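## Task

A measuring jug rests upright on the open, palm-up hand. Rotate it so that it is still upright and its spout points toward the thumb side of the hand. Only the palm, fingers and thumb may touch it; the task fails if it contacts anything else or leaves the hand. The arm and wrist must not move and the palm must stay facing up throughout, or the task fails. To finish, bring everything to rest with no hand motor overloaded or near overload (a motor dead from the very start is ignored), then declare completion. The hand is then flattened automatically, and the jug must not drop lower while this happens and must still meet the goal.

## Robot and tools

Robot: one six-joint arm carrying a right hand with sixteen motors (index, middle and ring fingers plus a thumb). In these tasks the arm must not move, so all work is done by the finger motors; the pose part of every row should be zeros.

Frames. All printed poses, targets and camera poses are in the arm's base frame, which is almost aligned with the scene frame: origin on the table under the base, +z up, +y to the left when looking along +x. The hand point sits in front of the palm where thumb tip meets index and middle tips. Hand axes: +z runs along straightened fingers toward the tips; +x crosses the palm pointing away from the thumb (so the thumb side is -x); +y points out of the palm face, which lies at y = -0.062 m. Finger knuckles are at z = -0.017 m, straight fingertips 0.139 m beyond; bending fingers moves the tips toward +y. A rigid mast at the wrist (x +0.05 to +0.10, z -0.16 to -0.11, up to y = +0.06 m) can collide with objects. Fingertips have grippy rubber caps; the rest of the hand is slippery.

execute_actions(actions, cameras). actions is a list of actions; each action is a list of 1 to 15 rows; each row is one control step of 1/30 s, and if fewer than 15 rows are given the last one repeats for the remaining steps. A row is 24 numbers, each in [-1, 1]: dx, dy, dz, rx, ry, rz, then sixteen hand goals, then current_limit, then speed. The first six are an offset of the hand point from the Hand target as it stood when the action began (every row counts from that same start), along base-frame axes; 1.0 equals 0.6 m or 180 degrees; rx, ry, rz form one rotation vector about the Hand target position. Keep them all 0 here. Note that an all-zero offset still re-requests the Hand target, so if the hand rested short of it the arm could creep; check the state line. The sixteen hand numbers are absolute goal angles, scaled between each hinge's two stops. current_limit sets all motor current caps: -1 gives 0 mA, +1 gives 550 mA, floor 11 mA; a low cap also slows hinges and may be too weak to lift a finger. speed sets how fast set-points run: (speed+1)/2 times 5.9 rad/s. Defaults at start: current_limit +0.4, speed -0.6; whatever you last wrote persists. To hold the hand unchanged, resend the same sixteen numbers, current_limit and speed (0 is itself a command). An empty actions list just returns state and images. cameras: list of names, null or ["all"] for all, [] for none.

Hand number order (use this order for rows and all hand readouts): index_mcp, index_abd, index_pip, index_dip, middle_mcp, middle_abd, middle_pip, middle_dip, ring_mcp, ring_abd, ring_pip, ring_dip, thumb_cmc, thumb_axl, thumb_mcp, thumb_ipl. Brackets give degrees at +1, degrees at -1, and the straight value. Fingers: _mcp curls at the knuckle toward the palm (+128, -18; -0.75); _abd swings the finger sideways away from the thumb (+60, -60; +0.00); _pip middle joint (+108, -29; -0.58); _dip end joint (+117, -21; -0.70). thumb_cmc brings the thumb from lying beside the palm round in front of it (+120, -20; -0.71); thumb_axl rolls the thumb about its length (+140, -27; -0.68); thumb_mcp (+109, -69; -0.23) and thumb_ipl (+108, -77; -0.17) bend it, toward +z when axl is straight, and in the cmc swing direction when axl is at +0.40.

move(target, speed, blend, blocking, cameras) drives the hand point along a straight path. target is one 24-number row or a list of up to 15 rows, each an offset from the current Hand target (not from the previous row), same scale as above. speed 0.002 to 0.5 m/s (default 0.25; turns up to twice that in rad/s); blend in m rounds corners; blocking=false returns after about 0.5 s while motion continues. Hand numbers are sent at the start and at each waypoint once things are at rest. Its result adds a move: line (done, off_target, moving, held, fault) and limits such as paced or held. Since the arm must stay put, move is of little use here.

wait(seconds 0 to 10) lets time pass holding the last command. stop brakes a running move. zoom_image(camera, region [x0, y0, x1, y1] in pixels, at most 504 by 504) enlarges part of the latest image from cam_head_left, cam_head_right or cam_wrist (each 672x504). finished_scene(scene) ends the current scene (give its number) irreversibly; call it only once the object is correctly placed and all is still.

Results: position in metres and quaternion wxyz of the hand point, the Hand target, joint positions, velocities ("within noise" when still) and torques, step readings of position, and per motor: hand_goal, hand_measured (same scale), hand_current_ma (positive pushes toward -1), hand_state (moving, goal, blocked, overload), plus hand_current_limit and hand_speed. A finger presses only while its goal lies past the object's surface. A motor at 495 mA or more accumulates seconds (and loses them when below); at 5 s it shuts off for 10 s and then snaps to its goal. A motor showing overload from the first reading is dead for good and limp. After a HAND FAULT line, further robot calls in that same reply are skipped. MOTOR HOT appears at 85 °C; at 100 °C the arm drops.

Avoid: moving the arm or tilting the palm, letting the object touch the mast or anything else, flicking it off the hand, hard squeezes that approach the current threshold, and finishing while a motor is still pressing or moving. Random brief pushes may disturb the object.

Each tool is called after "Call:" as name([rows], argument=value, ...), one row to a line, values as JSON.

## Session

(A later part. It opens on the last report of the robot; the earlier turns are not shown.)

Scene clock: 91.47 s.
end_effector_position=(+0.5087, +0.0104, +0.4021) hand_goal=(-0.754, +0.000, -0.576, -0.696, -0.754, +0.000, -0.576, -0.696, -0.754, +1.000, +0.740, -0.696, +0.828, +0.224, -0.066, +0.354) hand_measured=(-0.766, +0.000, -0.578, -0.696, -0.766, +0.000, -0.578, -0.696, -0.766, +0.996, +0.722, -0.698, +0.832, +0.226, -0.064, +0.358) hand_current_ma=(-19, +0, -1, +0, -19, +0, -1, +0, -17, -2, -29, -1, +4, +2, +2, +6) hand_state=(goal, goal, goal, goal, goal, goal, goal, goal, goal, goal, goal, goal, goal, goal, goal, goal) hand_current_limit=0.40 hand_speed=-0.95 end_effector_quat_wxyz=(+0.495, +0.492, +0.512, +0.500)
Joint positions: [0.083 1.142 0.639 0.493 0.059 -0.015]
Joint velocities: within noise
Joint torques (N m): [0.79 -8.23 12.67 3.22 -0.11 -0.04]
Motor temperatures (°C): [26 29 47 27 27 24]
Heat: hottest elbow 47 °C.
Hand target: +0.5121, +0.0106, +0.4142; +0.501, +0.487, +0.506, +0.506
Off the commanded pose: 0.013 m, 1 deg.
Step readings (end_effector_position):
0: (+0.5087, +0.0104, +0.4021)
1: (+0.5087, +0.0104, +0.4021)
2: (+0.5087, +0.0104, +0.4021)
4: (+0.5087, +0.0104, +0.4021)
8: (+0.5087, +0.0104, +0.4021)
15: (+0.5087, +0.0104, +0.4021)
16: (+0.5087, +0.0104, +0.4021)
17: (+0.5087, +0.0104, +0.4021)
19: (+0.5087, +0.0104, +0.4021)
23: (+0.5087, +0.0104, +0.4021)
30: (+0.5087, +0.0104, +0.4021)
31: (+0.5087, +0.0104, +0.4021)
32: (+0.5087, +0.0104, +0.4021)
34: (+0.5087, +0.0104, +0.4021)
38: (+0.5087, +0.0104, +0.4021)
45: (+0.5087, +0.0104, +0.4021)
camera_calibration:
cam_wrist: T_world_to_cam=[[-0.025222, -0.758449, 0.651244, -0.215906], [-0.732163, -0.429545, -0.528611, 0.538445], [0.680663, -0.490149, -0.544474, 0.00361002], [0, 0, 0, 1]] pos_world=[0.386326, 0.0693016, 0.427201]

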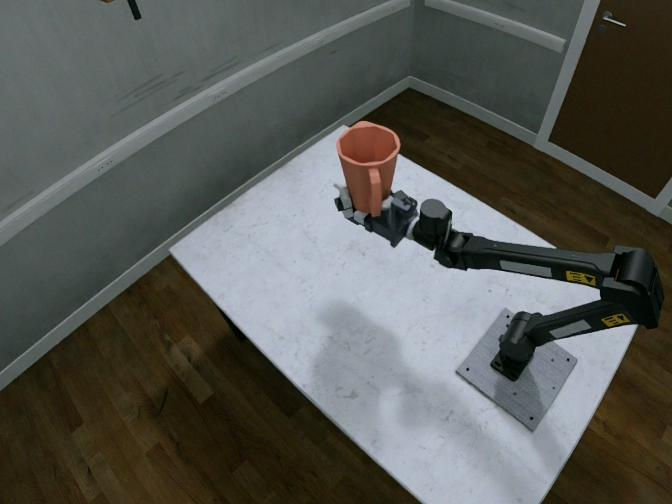

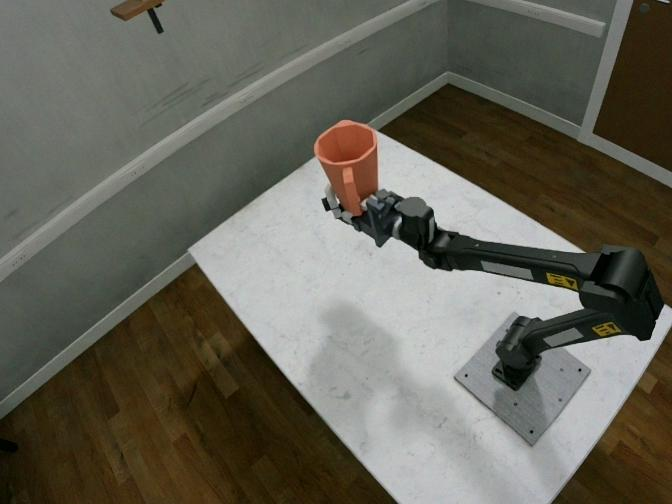

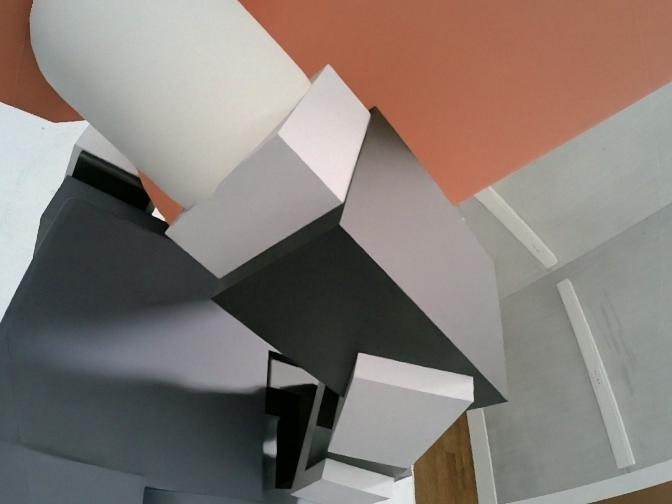

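Call:
execute_actions([
  [[0,0,0,0,0,0,-0.754,0,-0.576,-0.696,-0.754,0,-0.576,-0.696,-0.754,0.9,0.8,-0.696,0.829,0.224,-0.065,0.355,0.4,-0.95]],
  [[0,0,0,0,0,0,-0.754,0,-0.576,-0.696,-0.754,0,-0.576,-0.696,-0.754,0.8,0.85,-0.696,0.829,0.224,-0.065,0.355,0.4,-0.95]],
  [[0,0,0,0,0,0,-0.754,0,-0.576,-0.696,-0.754,0,-0.576,-0.696,-0.754,0.7,0.85,-0.696,0.829,0.224,-0.065,0.355,0.4,-0.95]],
])

Call:
zoom_image(camera="cam_head_left", region=[310, 115, 450, 255])

Call:
zoom_image(camera="cam_head_right", region=[295, 115, 435, 255])

Scene clock: 95.77 s.
end_effector_position=(+0.5087, +0.0104, +0.4021) hand_goal=(-0.754, +0.000, -0.576, -0.696, -0.754, +0.000, -0.576, -0.696, -0.754, +0.700, +0.850, -0.696, +0.828, +0.224, -0.066, +0.354) hand_measured=(-0.766, +0.000, -0.578, -0.696, -0.766, +0.000, -0.578, -0.696, -0.766, +0.704, +0.834, -0.698, +0.832, +0.226, -0.064, +0.358) hand_current_ma=(-19, +0, -1, +0, -19, +0, -1, +0, -17, +3, -26, -2, +4, +2, +2, +6) hand_state=(goal, goal, goal, goal, goal, goal, goal, goal, goal, goal, goal, goal, goal, goal, goal, goal) hand_current_limit=0.40 hand_speed=-0.95 end_effector_quat_wxyz=(+0.495, +0.492, +0.512, +0.500)
Joint positions: [0.083 1.142 0.639 0.493 0.059 -0.015]
Joint velocities: within noise
Joint torques (N m): [0.85 -8.18 12.68 3.22 -0.11 -0.05]
Motor temperatures (°C): [26 29 47 27 27 24]
Heat: hottest elbow 47 °C.
Hand target: +0.5121, +0.0106, +0.4142; +0.501, +0.487, +0.506, +0.506
Off the commanded pose: 0.013 m, 1 deg.
Step readings (end_effector_position):
0: (+0.5087, +0.0104, +0.4021)
1: (+0.5087, +0.0104, +0.4021)
2: (+0.5087, +0.0104, +0.4021)
4: (+0.5087, +0.0104, +0.4021)
8: (+0.5087, +0.0104, +0.4021)
15: (+0.5087, +0.0104, +0.4021)
16: (+0.5087, +0.0104, +0.4021)
17: (+0.5087, +0.0104, +0.4021)
19: (+0.5087, +0.0104, +0.4021)
23: (+0.5087, +0.0104, +0.4021)
30: (+0.5087, +0.0104, +0.4021)
31: (+0.5087, +0.0104, +0.4021)
32: (+0.5087, +0.0104, +0.4021)
34: (+0.5087, +0.0104, +0.4021)
38: (+0.5087, +0.0104, +0.4021)
45: (+0.5087, +0.0104, +0.4021)
camera_calibration:
cam_wrist: T_world_to_cam=[[-0.025222, -0.758449, 0.651244, -0.215906], [-0.732163, -0.429545, -0.528611, 0.538445], [0.680663, -0.490149, -0.544474, 0.00361002], [0, 0, 0, 1]] pos_world=[0.386326, 0.0693016, 0.427201]

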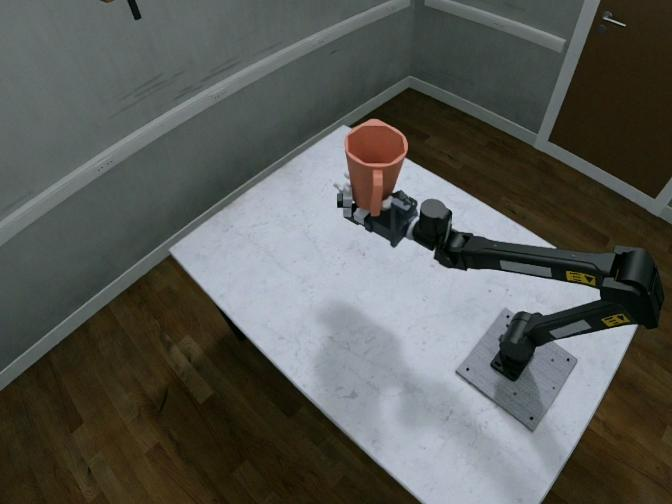

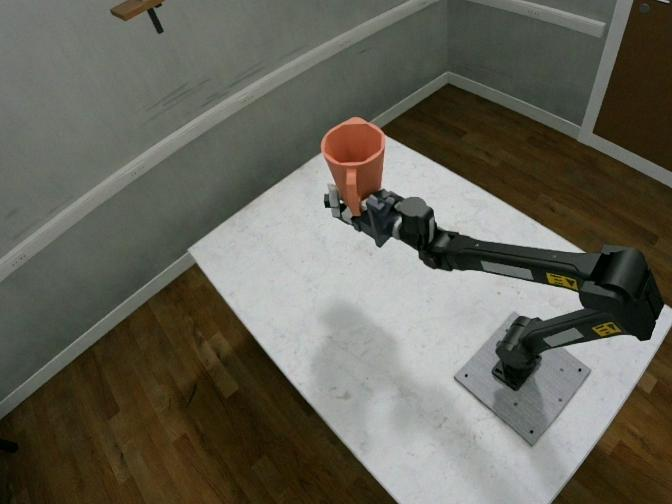

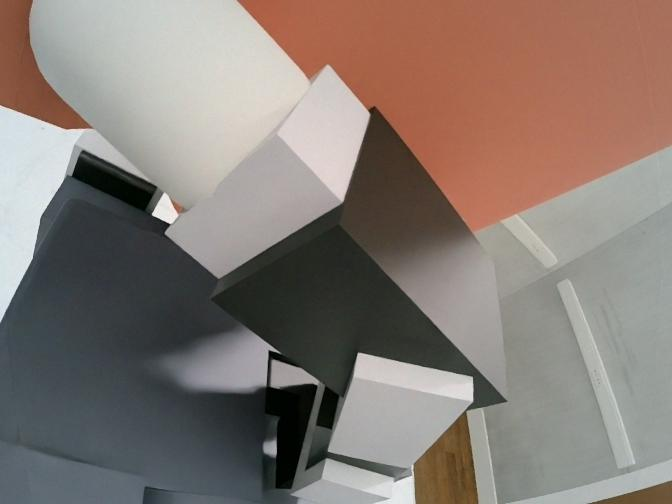

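Scaled by 3.600.

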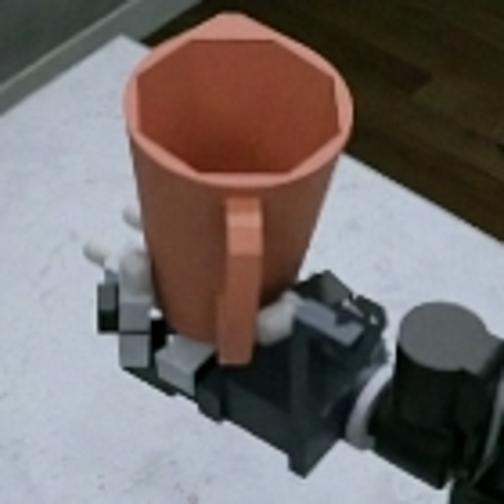

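Scaled by 3.600.

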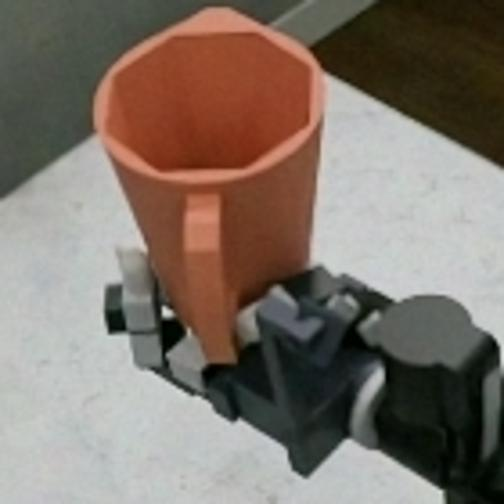

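Call:
zoom_image(camera="cam_head_left", region=[330, 165, 410, 225])

Call:
zoom_image(camera="cam_head_right", region=[310, 165, 390, 225])

Scaled by 6.300.

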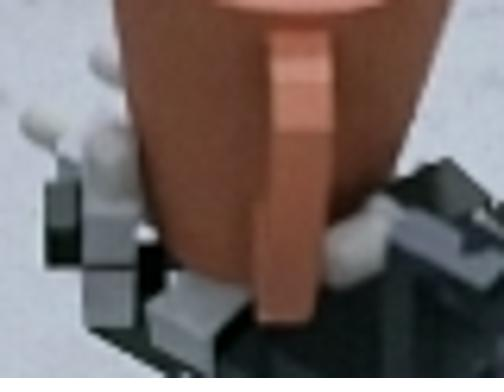

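Scaled by 6.300.

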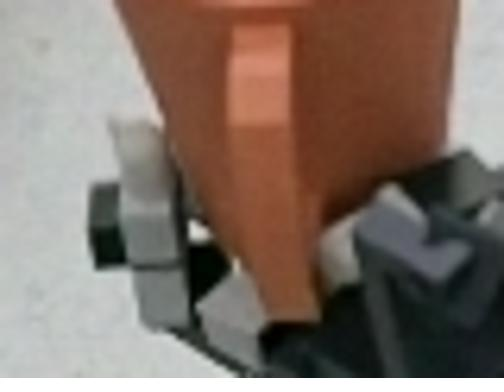

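Call:
zoom_image(camera="cam_head_left", region=[330, 110, 430, 220])

Call:
zoom_image(camera="cam_head_right", region=[305, 110, 405, 220])

Scaled by 4.582.

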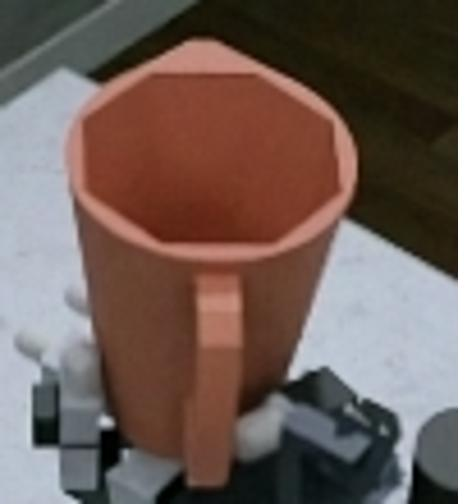

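Scaled by 4.582.

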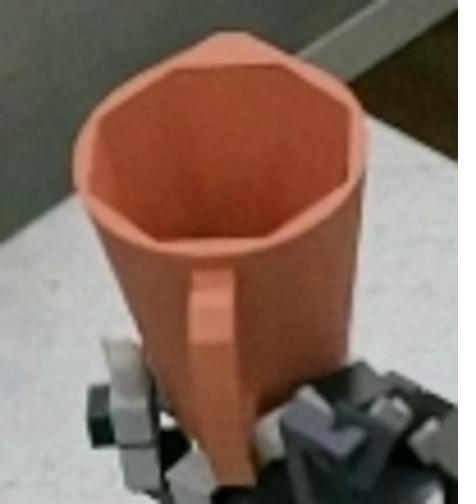

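Call:
execute_actions(actions=[])

Scene clock: 102.00 s.
end_effector_position=(+0.5087, +0.0104, +0.4021) hand_goal=(-0.754, +0.000, -0.576, -0.696, -0.754, +0.000, -0.576, -0.696, -0.754, +0.700, +0.850, -0.696, +0.828, +0.224, -0.066, +0.354) hand_measured=(-0.766, +0.000, -0.578, -0.696, -0.766, +0.000, -0.578, -0.696, -0.766, +0.704, +0.834, -0.698, +0.832, +0.226, -0.064, +0.358) hand_current_ma=(-19, +0, -1, +0, -19, +0, -1, +0, -17, +3, -26, -2, +4, +2, +2, +6) hand_state=(goal, goal, goal, goal, goal, goal, goal, goal, goal, goal, goal, goal, goal, goal, goal, goal) hand_current_limit=0.40 hand_speed=-0.95 end_effector_quat_wxyz=(+0.495, +0.492, +0.512, +0.500)
Joint positions: [0.083 1.142 0.639 0.493 0.059 -0.015]
Joint velocities: within noise
Joint torques (N m): [0.79 -8.23 12.67 3.26 -0.11 -0.05]
Motor temperatures (°C): [26 29 48 27 27 24]
Heat: hottest elbow 48 °C.
Hand target: +0.5122, +0.0106, +0.4142; +0.501, +0.487, +0.506, +0.506
Off the commanded pose: 0.013 m, 1 deg.
camera_calibration:
cam_wrist: T_world_to_cam=[[-0.025222, -0.758449, 0.651244, -0.215906], [-0.732163, -0.429545, -0.528611, 0.538445], [0.680663, -0.490149, -0.544474, 0.00361002], [0, 0, 0, 1]] pos_world=[0.386326, 0.0693016, 0.427201]

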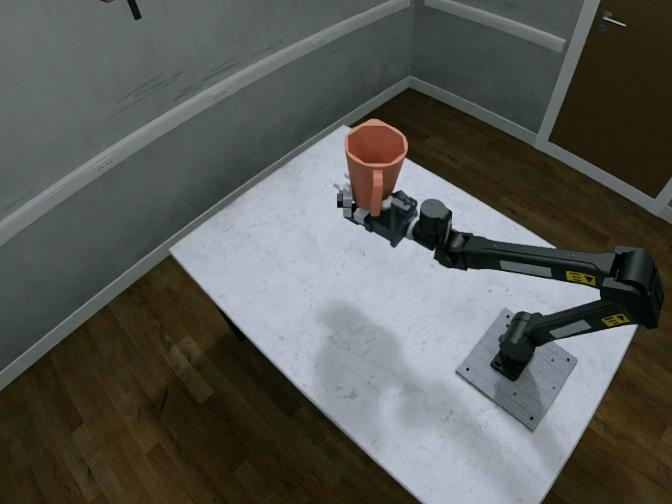

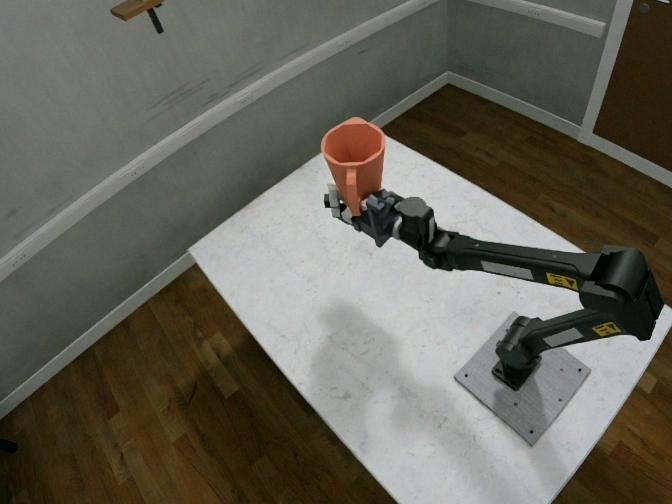

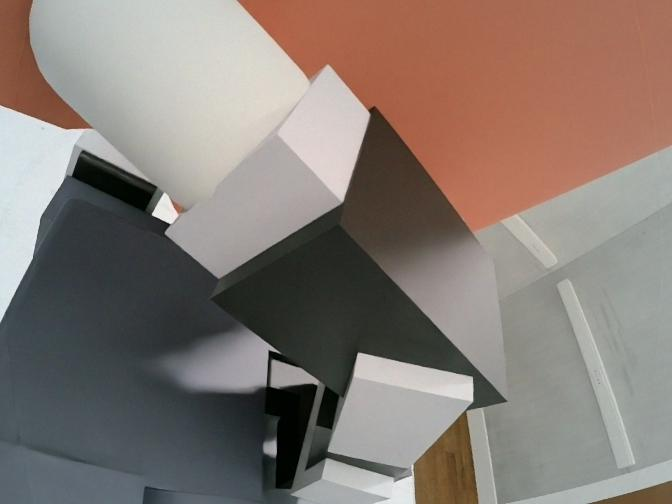

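Call:
zoom_image(camera="cam_head_left", region=[325, 110, 425, 230])

Call:
zoom_image(camera="cam_head_right", region=[305, 105, 405, 225])

Scaled by 4.200.

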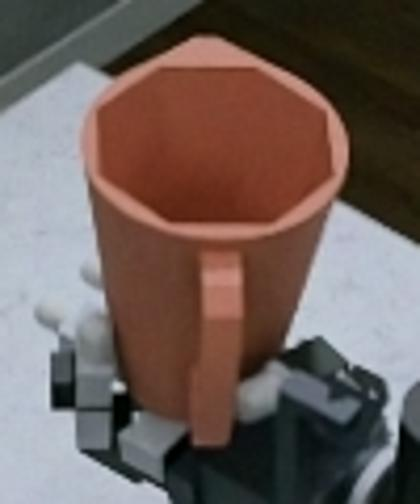

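Scaled by 4.200.

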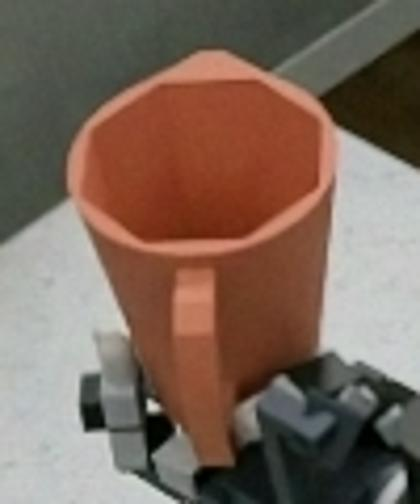

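Call:
zoom_image(camera="cam_head_left", region=[335, 150, 375, 220])

Call:
zoom_image(camera="cam_head_left", region=[375, 150, 415, 220])

Call:
zoom_image(camera="cam_head_right", region=[315, 150, 355, 220])

Call:
zoom_image(camera="cam_head_right", region=[350, 150, 390, 220])

Scaled by 7.200.

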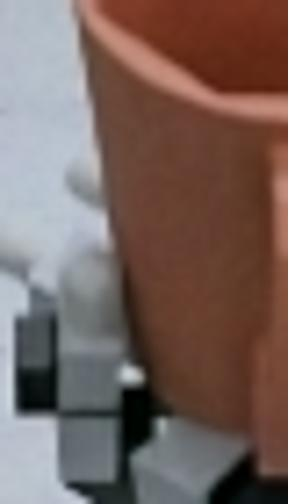

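Scaled by 7.200.

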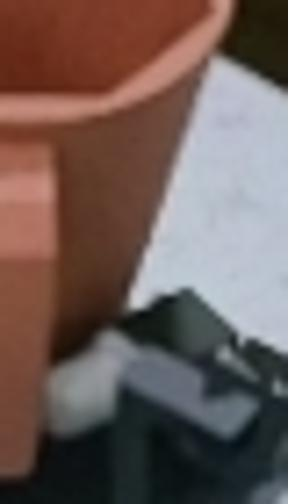

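Scaled by 7.200.

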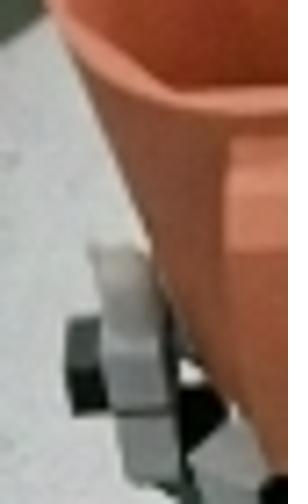

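Scaled by 7.200.

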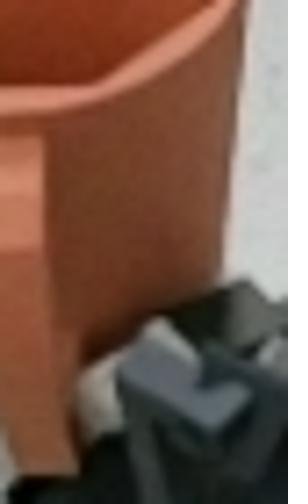

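Call:
execute_actions([
  [[0,0,0,0,0,0,-0.754,0,-0.576,-0.696,-0.754,0,-0.576,-0.696,-0.754,0.7,0.6,-0.696,0.829,0.224,-0.065,0.355,0.4,-0.95]],
], cameras=["cam_head_left"])

Call:
wait(seconds=1.5)

Scene clock: 113.57 s.
end_effector_position=(+0.5087, +0.0104, +0.4021) hand_goal=(-0.754, +0.000, -0.576, -0.696, -0.754, +0.000, -0.576, -0.696, -0.754, +0.700, +0.600, -0.696, +0.828, +0.224, -0.066, +0.354) hand_measured=(-0.766, +0.000, -0.578, -0.696, -0.768, +0.000, -0.578, -0.696, -0.766, +0.704, +0.602, -0.698, +0.832, +0.226, -0.064, +0.358) hand_current_ma=(-19, +0, -1, +0, -22, +0, -1, +0, -17, +2, +1, -2, +4, +2, +2, +6) hand_state=(goal, goal, goal, goal, goal, goal, goal, goal, goal, goal, goal, goal, goal, goal, goal, goal) hand_current_limit=0.40 hand_speed=-0.95 end_effector_quat_wxyz=(+0.495, +0.492, +0.512, +0.500)
Joint positions: [0.083 1.142 0.639 0.493 0.059 -0.015]
Joint velocities: within noise
Joint torques (N m): [0.85 -8.18 12.68 3.23 -0.11 -0.04]
Motor temperatures (°C): [26 29 48 27 27 24]
Heat: hottest elbow 48 °C.
Hand target: +0.5122, +0.0106, +0.4142; +0.501, +0.487, +0.506, +0.506
Off the commanded pose: 0.013 m, 1 deg.
Step readings (end_effector_position):
0: (+0.5087, +0.0104, +0.4021)
1: (+0.5087, +0.0104, +0.4021)
2: (+0.5087, +0.0104, +0.4021)
4: (+0.5087, +0.0104, +0.4021)
8: (+0.5087, +0.0104, +0.4021)
15: (+0.5087, +0.0104, +0.4021)
Images, in order (width x height): cam_head_left 672x504.

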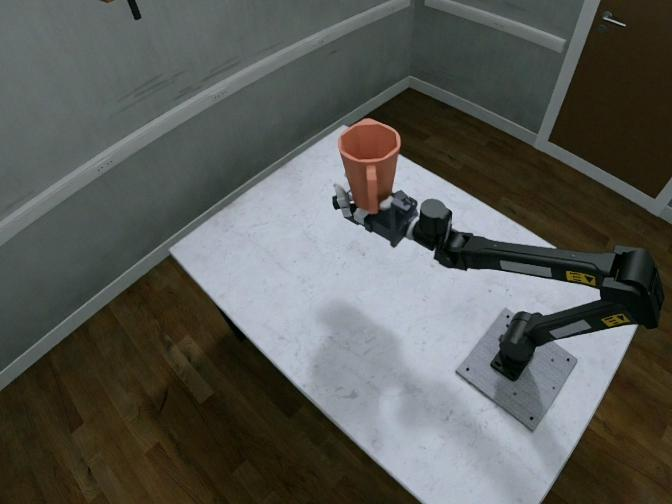

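Scene clock: 115.07 s.
end_effector_position=(+0.5087, +0.0104, +0.4021) hand_goal=(-0.754, +0.000, -0.576, -0.696, -0.754, +0.000, -0.576, -0.696, -0.754, +0.700, +0.600, -0.696, +0.828, +0.224, -0.066, +0.354) hand_measured=(-0.766, +0.000, -0.578, -0.696, -0.768, +0.000, -0.578, -0.696, -0.766, +0.704, +0.602, -0.698, +0.832, +0.226, -0.064, +0.358) hand_current_ma=(-19, +0, -1, +0, -22, +0, -1, +0, -17, +2, +1, -2, +4, +2, +2, +6) hand_state=(goal, goal, goal, goal, goal, goal, goal, goal, goal, goal, goal, goal, goal, goal, goal, goal) hand_current_limit=0.40 hand_speed=-0.95 end_effector_quat_wxyz=(+0.495, +0.492, +0.512, +0.500)
Joint positions: [0.083 1.142 0.639 0.493 0.059 -0.015]
Joint velocities: within noise
Joint torques (N m): [0.85 -8.18 12.66 3.26 -0.11 -0.05]
Motor temperatures (°C): [26 29 48 27 27 24]
Heat: hottest elbow 48 °C.
Hand target: +0.5121, +0.0106, +0.4142; +0.501, +0.487, +0.506, +0.506
Off the commanded pose: 0.013 m, 1 deg.
wait: 1.50 s; at rest by 0.17 s
camera_calibration:
cam_wrist: T_world_to_cam=[[-0.025222, -0.758449, 0.651244, -0.215906], [-0.732163, -0.429545, -0.528611, 0.538445], [0.680663, -0.490149, -0.544474, 0.00361002], [0, 0, 0, 1]] pos_world=[0.386326, 0.0693016, 0.427201]

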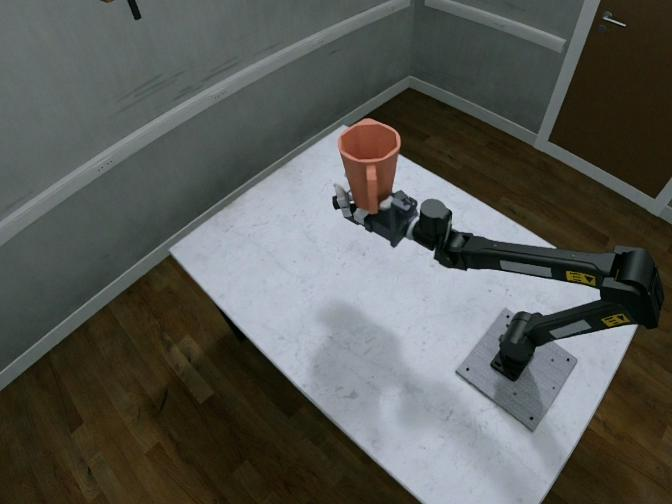

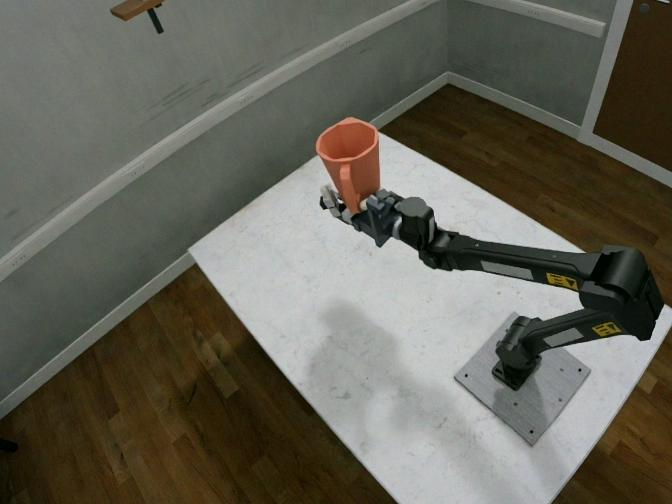

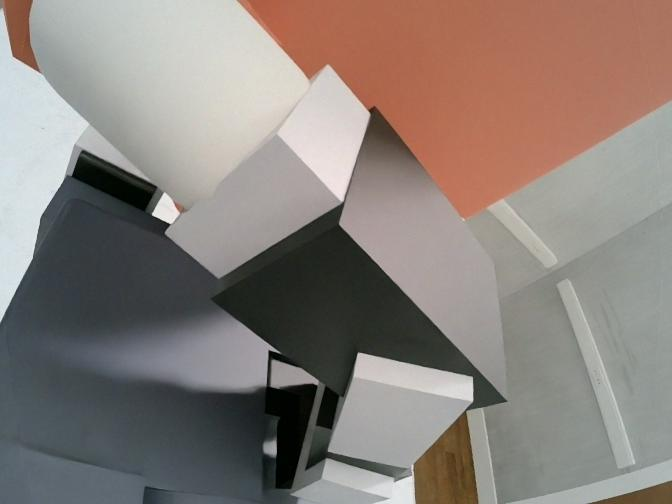

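Call:
zoom_image(camera="cam_head_left", region=[325, 110, 425, 230])

Call:
zoom_image(camera="cam_head_right", region=[305, 105, 405, 225])

Scaled by 4.200.

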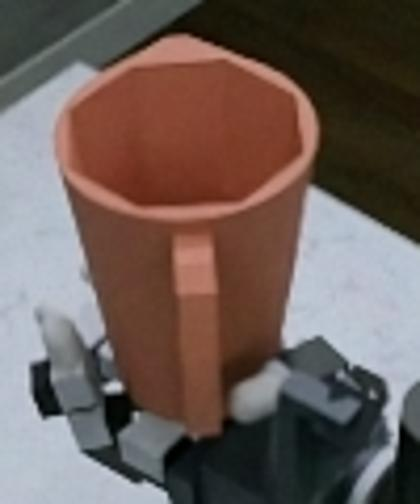

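Scaled by 4.200.

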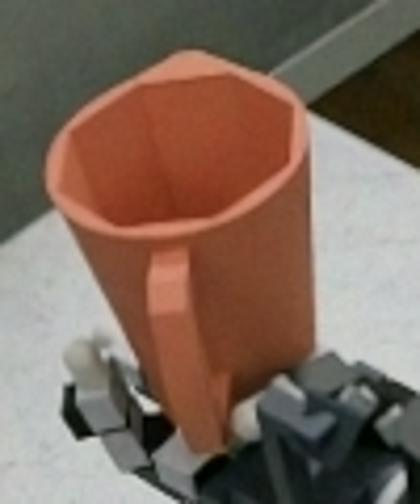

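Call:
execute_actions([
  [[0,0,0,0,0,0,-0.754,0,-0.576,-0.696,-0.754,0,-0.576,-0.696,-0.754,0.7,0.6,-0.696,0.848,0.196,-0.0385,0.303,0.4,-0.94]],
  [[0,0,0,0,0,0,-0.754,0,-0.576,-0.696,-0.754,0,-0.576,-0.696,-0.754,0.7,0.6,-0.696,0.867,0.167,-0.012,0.251,0.4,-0.94]],
  [[0,0,0,0,0,0,-0.754,0,-0.576,-0.696,-0.754,0,-0.576,-0.696,-0.754,0.7,0.6,-0.696,0.886,0.139,0.0146,0.199,0.4,-0.94]],
], cameras=["cam_head_left", "cam_head_right"])

Call:
zoom_image(camera="cam_head_left", region=[325, 110, 425, 230])

Call:
zoom_image(camera="cam_head_right", region=[305, 105, 405, 225])

Scene clock: 126.73 s.
end_effector_position=(+0.5087, +0.0104, +0.4021) hand_goal=(-0.754, +0.000, -0.576, -0.696, -0.754, +0.000, -0.576, -0.696, -0.754, +0.700, +0.600, -0.696, +0.886, +0.138, +0.014, +0.198) hand_measured=(-0.766, +0.000, -0.578, -0.696, -0.768, +0.000, -0.578, -0.696, -0.766, +0.704, +0.602, -0.698, +0.892, +0.142, +0.016, +0.204) hand_current_ma=(-19, +0, -1, +0, -22, +0, -1, +0, -17, +2, +1, -2, +5, +3, +2, +8) hand_state=(goal, goal, goal, goal, goal, goal, goal, goal, goal, goal, goal, goal, goal, goal, goal, goal) hand_current_limit=0.40 hand_speed=-0.94 end_effector_quat_wxyz=(+0.495, +0.492, +0.512, +0.500)
Joint positions: [0.083 1.142 0.639 0.493 0.059 -0.015]
Joint velocities: within noise
Joint torques (N m): [0.85 -8.18 12.68 3.25 -0.11 -0.04]
Motor temperatures (°C): [26 29 49 27 27 24]
Heat: hottest elbow 49 °C.
Hand target: +0.5122, +0.0106, +0.4142; +0.501, +0.487, +0.506, +0.506
Off the commanded pose: 0.013 m, 1 deg.
Step readings (end_effector_position):
0: (+0.5087, +0.0104, +0.4021)
1: (+0.5087, +0.0104, +0.4021)
2: (+0.5087, +0.0104, +0.4021)
4: (+0.5087, +0.0104, +0.4021)
8: (+0.5087, +0.0104, +0.4021)
15: (+0.5087, +0.0104, +0.4021)
16: (+0.5087, +0.0104, +0.4021)
17: (+0.5087, +0.0104, +0.4021)
19: (+0.5087, +0.0104, +0.4021)
23: (+0.5087, +0.0104, +0.4021)
30: (+0.5087, +0.0104, +0.4021)
31: (+0.5087, +0.0104, +0.4021)
32: (+0.5087, +0.0104, +0.4021)
34: (+0.5087, +0.0104, +0.4021)
38: (+0.5087, +0.0104, +0.4021)
45: (+0.5087, +0.0104, +0.4021)
Images, in order (width x height): cam_head_left 672x504, cam_head_right 672x504.

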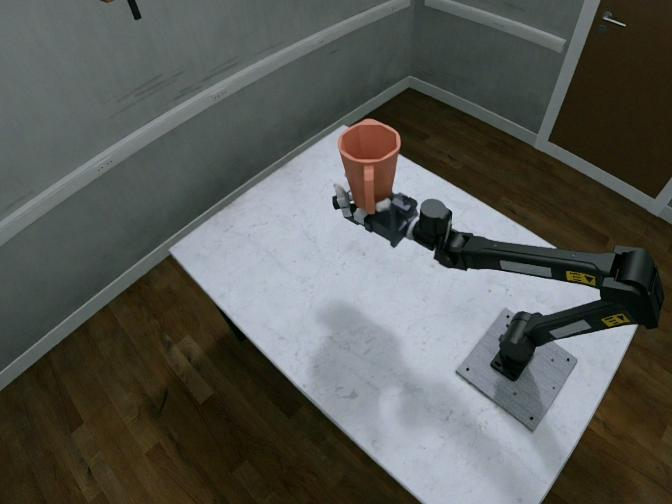

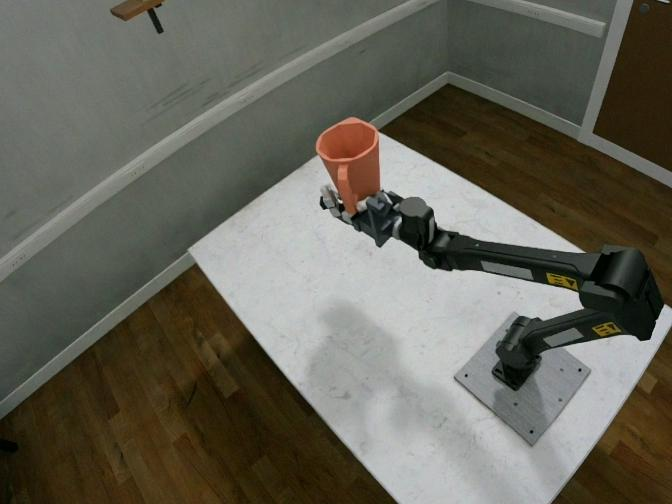

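Scaled by 4.200.

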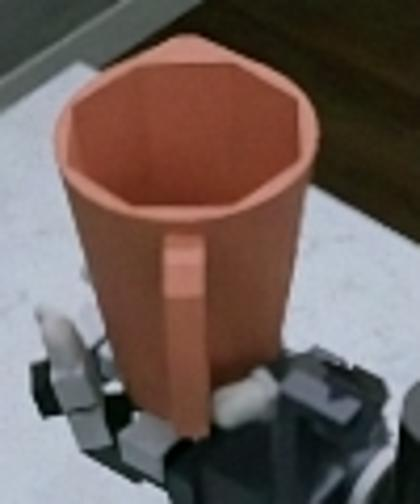

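Scaled by 4.200.

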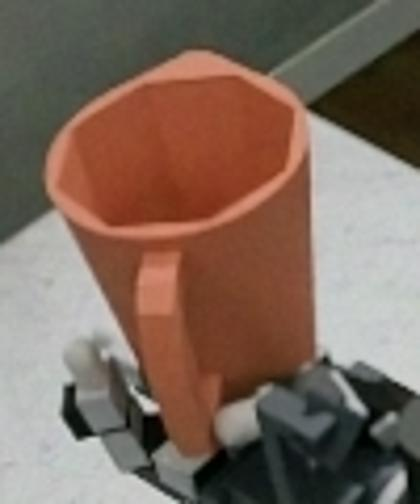

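Call:
execute_actions([
  [[0,0,0,0,0,0,-0.754,0,-0.576,-0.696,-0.754,0,-0.576,-0.696,-0.754,0.7,0.6,-0.696,0.921,0.085,0.02,0.169,0.4,-0.94]],
  [[0,0,0,0,0,0,-0.754,0,-0.576,-0.696,-0.754,0,-0.576,-0.696,-0.754,0.7,0.6,-0.696,0.957,0.03,0.0258,0.1384,0.4,-0.94]],
], cameras=["cam_head_left", "cam_head_right"])

Call:
zoom_image(camera="cam_head_left", region=[325, 110, 425, 230])

Call:
zoom_image(camera="cam_head_right", region=[305, 105, 405, 225])

Scene clock: 128.67 s.
end_effector_position=(+0.5087, +0.0104, +0.4021) hand_goal=(-0.754, +0.000, -0.576, -0.696, -0.754, +0.000, -0.576, -0.696, -0.754, +0.700, +0.600, -0.696, +0.956, +0.030, +0.026, +0.138) hand_measured=(-0.766, +0.000, -0.578, -0.696, -0.768, +0.000, -0.578, -0.696, -0.766, +0.704, +0.602, -0.698, +0.962, +0.036, +0.028, +0.142) hand_current_ma=(-19, +0, -1, +0, -22, +0, -1, +0, -17, +2, +1, -2, +6, +7, +2, +7) hand_state=(goal, goal, goal, goal, goal, goal, goal, goal, goal, goal, goal, goal, goal, goal, goal, goal) hand_current_limit=0.40 hand_speed=-0.94 end_effector_quat_wxyz=(+0.495, +0.492, +0.512, +0.500)
Joint positions: [0.083 1.142 0.639 0.493 0.059 -0.015]
Joint velocities: within noise
Joint torques (N m): [0.85 -8.18 12.68 3.23 -0.11 -0.04]
Motor temperatures (°C): [26 29 49 27 27 24]
Heat: hottest elbow 49 °C.
Hand target: +0.5122, +0.0106, +0.4142; +0.501, +0.487, +0.506, +0.506
Off the commanded pose: 0.013 m, 1 deg.
Step readings (end_effector_position):
0: (+0.5087, +0.0104, +0.4021)
1: (+0.5087, +0.0104, +0.4021)
2: (+0.5087, +0.0104, +0.4021)
4: (+0.5087, +0.0104, +0.4021)
8: (+0.5087, +0.0104, +0.4021)
15: (+0.5087, +0.0104, +0.4021)
16: (+0.5087, +0.0104, +0.4021)
17: (+0.5087, +0.0104, +0.4021)
19: (+0.5087, +0.0104, +0.4021)
23: (+0.5087, +0.0104, +0.4021)
30: (+0.5087, +0.0104, +0.4021)
Images, in order (width x height): cam_head_left 672x504, cam_head_right 672x504.

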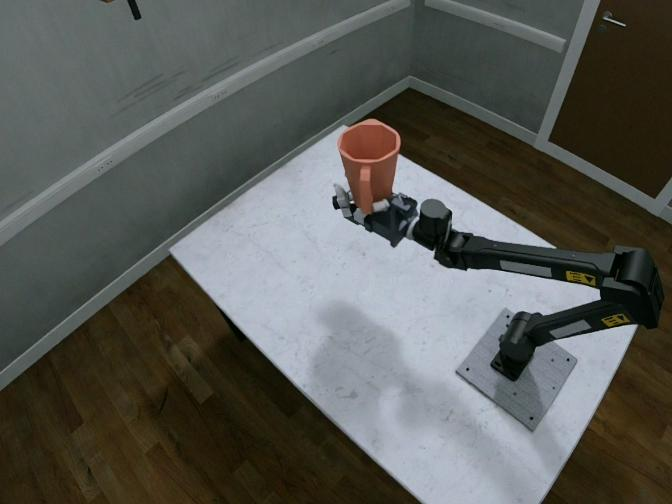

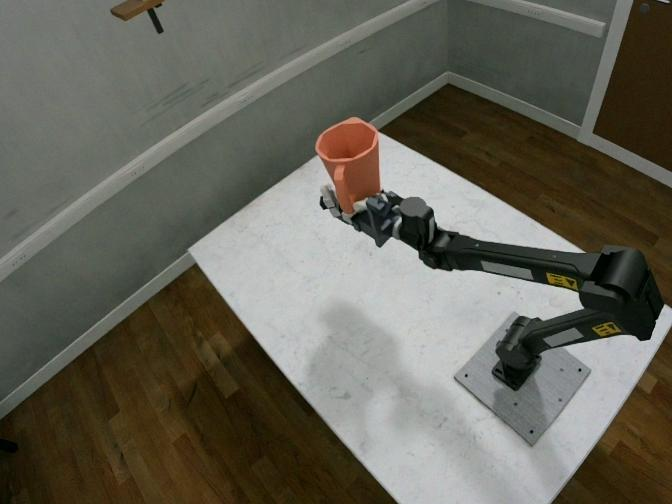

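Scaled by 4.200.

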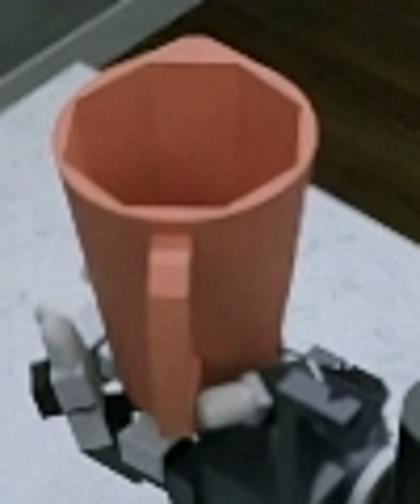

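Scaled by 4.200.

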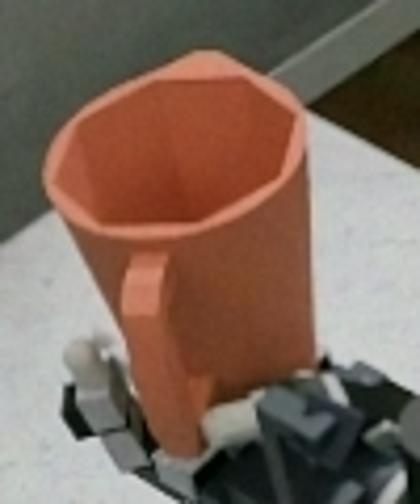

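Call:
execute_actions([
  [[0,0,0,0,0,0,-0.754,0,-0.576,-0.696,-0.754,0,-0.576,-0.696,-0.754,0.7,0.6,-0.696,0.964,-0.0155,0.051,0.12,0.4,-0.94]],
  [[0,0,0,0,0,0,-0.754,0,-0.576,-0.696,-0.754,0,-0.576,-0.696,-0.754,0.7,0.6,-0.696,0.971,-0.061,0.0764,0.1016,0.4,-0.94]],
], cameras=["cam_head_left", "cam_head_right"])

Call:
zoom_image(camera="cam_head_left", region=[325, 110, 425, 230])

Call:
zoom_image(camera="cam_head_right", region=[305, 105, 405, 225])

Scene clock: 130.47 s.
end_effector_position=(+0.5087, +0.0104, +0.4021) hand_goal=(-0.754, +0.000, -0.576, -0.696, -0.754, +0.000, -0.576, -0.696, -0.754, +0.700, +0.600, -0.696, +0.970, -0.062, +0.076, +0.102) hand_measured=(-0.766, +0.000, -0.578, -0.696, -0.768, +0.000, -0.578, -0.696, -0.766, +0.704, +0.602, -0.698, +0.976, -0.056, +0.078, +0.106) hand_current_ma=(-19, +0, -1, +0, -22, +0, -1, +0, -17, +2, +1, -2, +6, +8, +2, +6) hand_state=(goal, goal, goal, goal, goal, goal, goal, goal, goal, goal, goal, goal, goal, goal, goal, goal) hand_current_limit=0.40 hand_speed=-0.94 end_effector_quat_wxyz=(+0.495, +0.492, +0.512, +0.500)
Joint positions: [0.083 1.142 0.639 0.493 0.059 -0.015]
Joint velocities: within noise
Joint torques (N m): [0.91 -8.18 12.7 3.25 -0.11 -0.03]
Motor temperatures (°C): [26 29 49 27 27 24]
Heat: hottest elbow 49 °C.
Hand target: +0.5122, +0.0106, +0.4142; +0.501, +0.487, +0.506, +0.506
Off the commanded pose: 0.013 m, 1 deg.
Step readings (end_effector_position):
0: (+0.5087, +0.0104, +0.4021)
1: (+0.5087, +0.0104, +0.4021)
2: (+0.5087, +0.0104, +0.4021)
4: (+0.5087, +0.0104, +0.4021)
8: (+0.5087, +0.0104, +0.4021)
15: (+0.5087, +0.0104, +0.4021)
16: (+0.5087, +0.0104, +0.4021)
17: (+0.5087, +0.0104, +0.4021)
19: (+0.5087, +0.0104, +0.4021)
23: (+0.5087, +0.0104, +0.4021)
30: (+0.5087, +0.0104, +0.4021)
Images, in order (width x height): cam_head_left 672x504, cam_head_right 672x504.

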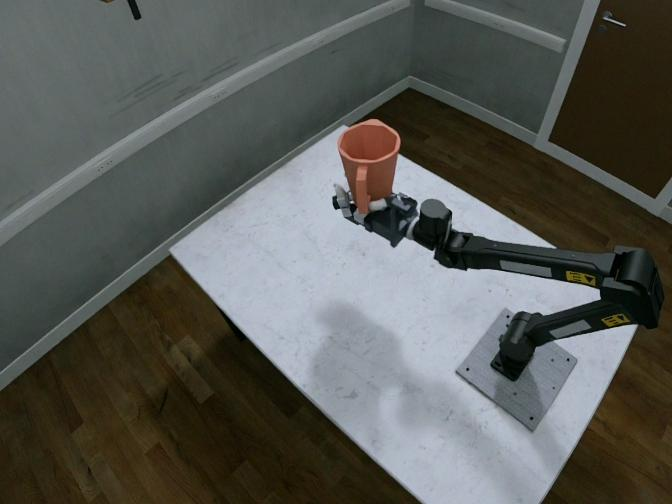

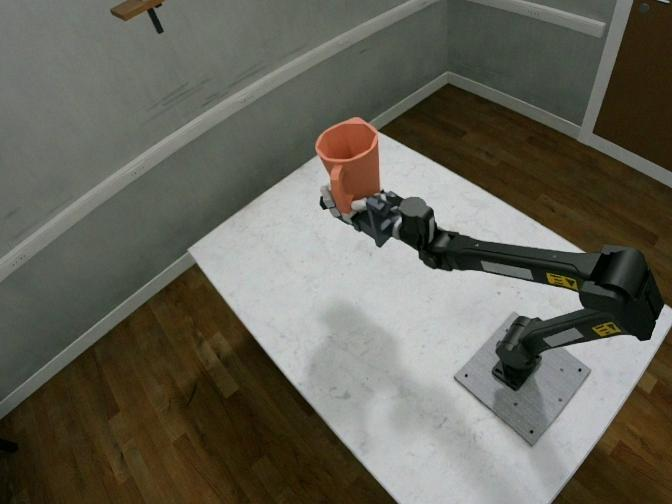

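Scaled by 4.200.

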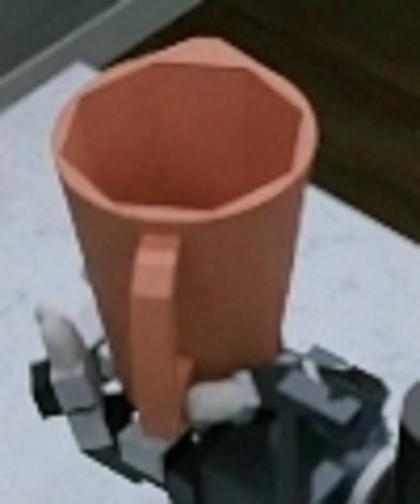

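Scaled by 4.200.

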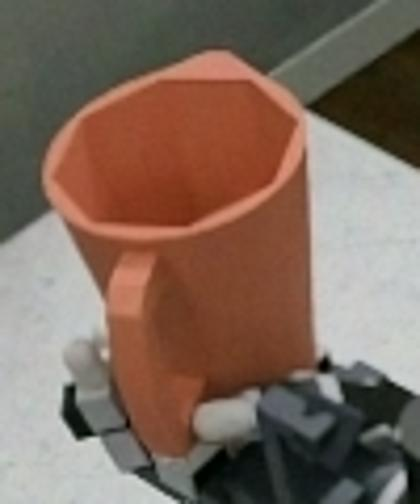

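Call:
execute_actions([
  [[0,0,0,0,0,0,-0.754,0,-0.576,-0.696,-0.754,0,-0.576,-0.696,-0.754,0.7,0.6,-0.696,0.9785,-0.094,0.083,0.0985,0.4,-0.94]],
  [[0,0,0,0,0,0,-0.754,0,-0.576,-0.696,-0.754,0,-0.576,-0.696,-0.754,0.7,0.6,-0.696,0.986,-0.127,0.0899,0.0951,0.4,-0.94]],
  [[0,0,0,0,0,0,-0.754,0,-0.576,-0.696,-0.754,0,-0.576,-0.696,-0.754,0.7,0.6,-0.696,0.993,-0.152,0.132,0.0285,0.4,-0.94]],
  [[0,0,0,0,0,0,-0.754,0,-0.576,-0.696,-0.754,0,-0.576,-0.696,-0.754,0.7,0.6,-0.696,1.0,-0.178,0.174,-0.038,0.4,-0.94]],
], cameras=["cam_head_left", "cam_head_right"])

Call:
zoom_image(camera="cam_head_left", region=[325, 110, 425, 230])

Call:
zoom_image(camera="cam_head_right", region=[305, 105, 405, 225])

Scene clock: 135.47 s.
end_effector_position=(+0.5087, +0.0104, +0.4021) hand_goal=(-0.754, +0.000, -0.576, -0.696, -0.754, +0.000, -0.576, -0.696, -0.754, +0.700, +0.600, -0.696, +1.000, -0.178, +0.174, -0.038) hand_measured=(-0.766, +0.000, -0.578, -0.696, -0.768, +0.000, -0.578, -0.696, -0.766, +0.704, +0.602, -0.698, +1.000, -0.172, +0.176, -0.034) hand_current_ma=(-19, +0, -1, +0, -22, +0, -1, +0, -17, +2, +1, -2, +0, +7, +3, +7) hand_state=(goal, goal, goal, goal, goal, goal, goal, goal, goal, goal, goal, goal, goal, goal, goal, goal) hand_current_limit=0.40 hand_speed=-0.94 end_effector_quat_wxyz=(+0.495, +0.492, +0.512, +0.500)
Joint positions: [0.083 1.142 0.639 0.493 0.059 -0.015]
Joint velocities: within noise
Joint torques (N m): [0.91 -8.12 12.67 3.28 -0.11 -0.03]
Motor temperatures (°C): [26 29 49 27 27 24]
Heat: hottest elbow 49 °C.
Hand target: +0.5121, +0.0106, +0.4142; +0.501, +0.487, +0.506, +0.506
Off the commanded pose: 0.013 m, 1 deg.
Step readings (end_effector_position):
0: (+0.5087, +0.0104, +0.4021)
1: (+0.5087, +0.0104, +0.4021)
2: (+0.5087, +0.0104, +0.4021)
4: (+0.5087, +0.0104, +0.4021)
8: (+0.5087, +0.0104, +0.4021)
15: (+0.5087, +0.0104, +0.4021)
16: (+0.5087, +0.0104, +0.4021)
17: (+0.5087, +0.0104, +0.4021)
19: (+0.5087, +0.0104, +0.4021)
23: (+0.5087, +0.0104, +0.4021)
30: (+0.5087, +0.0104, +0.4021)
31: (+0.5087, +0.0104, +0.4021)
32: (+0.5087, +0.0104, +0.4021)
34: (+0.5087, +0.0104, +0.4021)
38: (+0.5087, +0.0104, +0.4021)
45: (+0.5087, +0.0104, +0.4021)
46: (+0.5087, +0.0104, +0.4021)
47: (+0.5087, +0.0104, +0.4021)
49: (+0.5087, +0.0104, +0.4021)
53: (+0.5087, +0.0104, +0.4021)
60: (+0.5087, +0.0104, +0.4021)
Images, in order (width x height): cam_head_left 672x504, cam_head_right 672x504.

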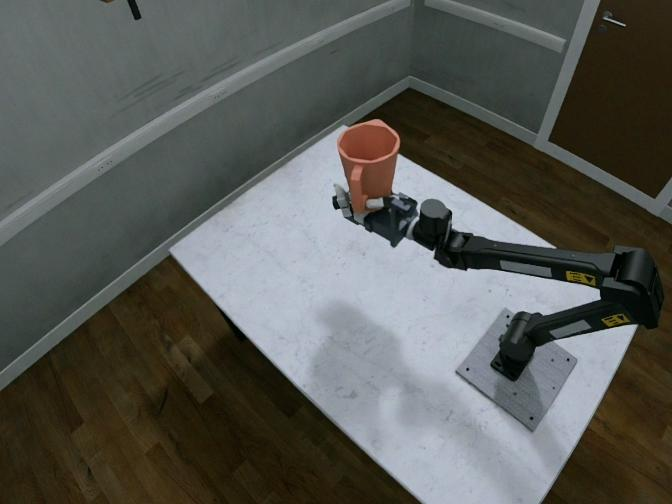

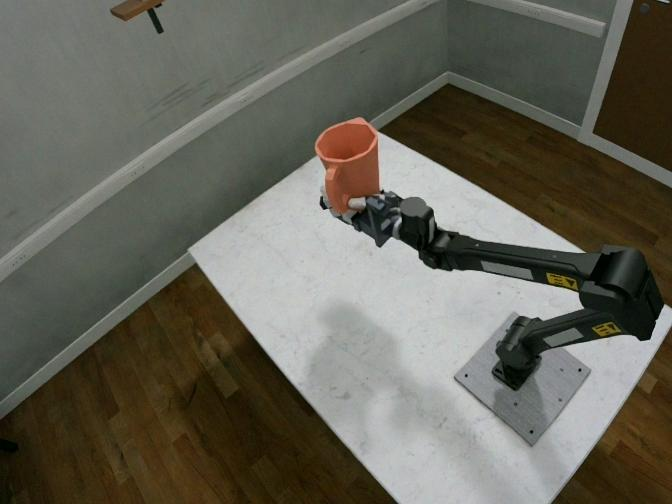

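Scaled by 4.200.

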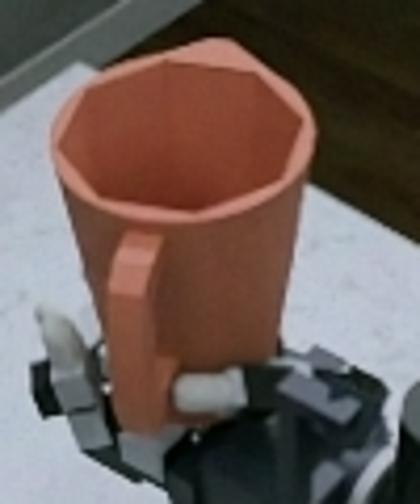

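Scaled by 4.200.

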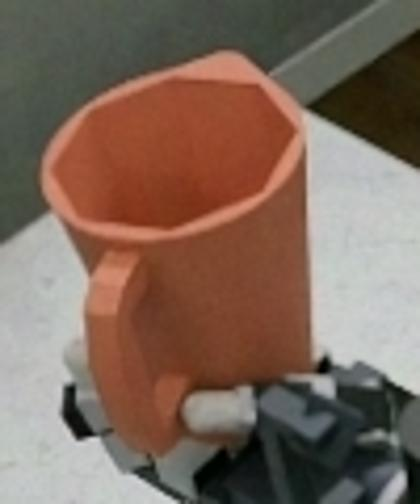

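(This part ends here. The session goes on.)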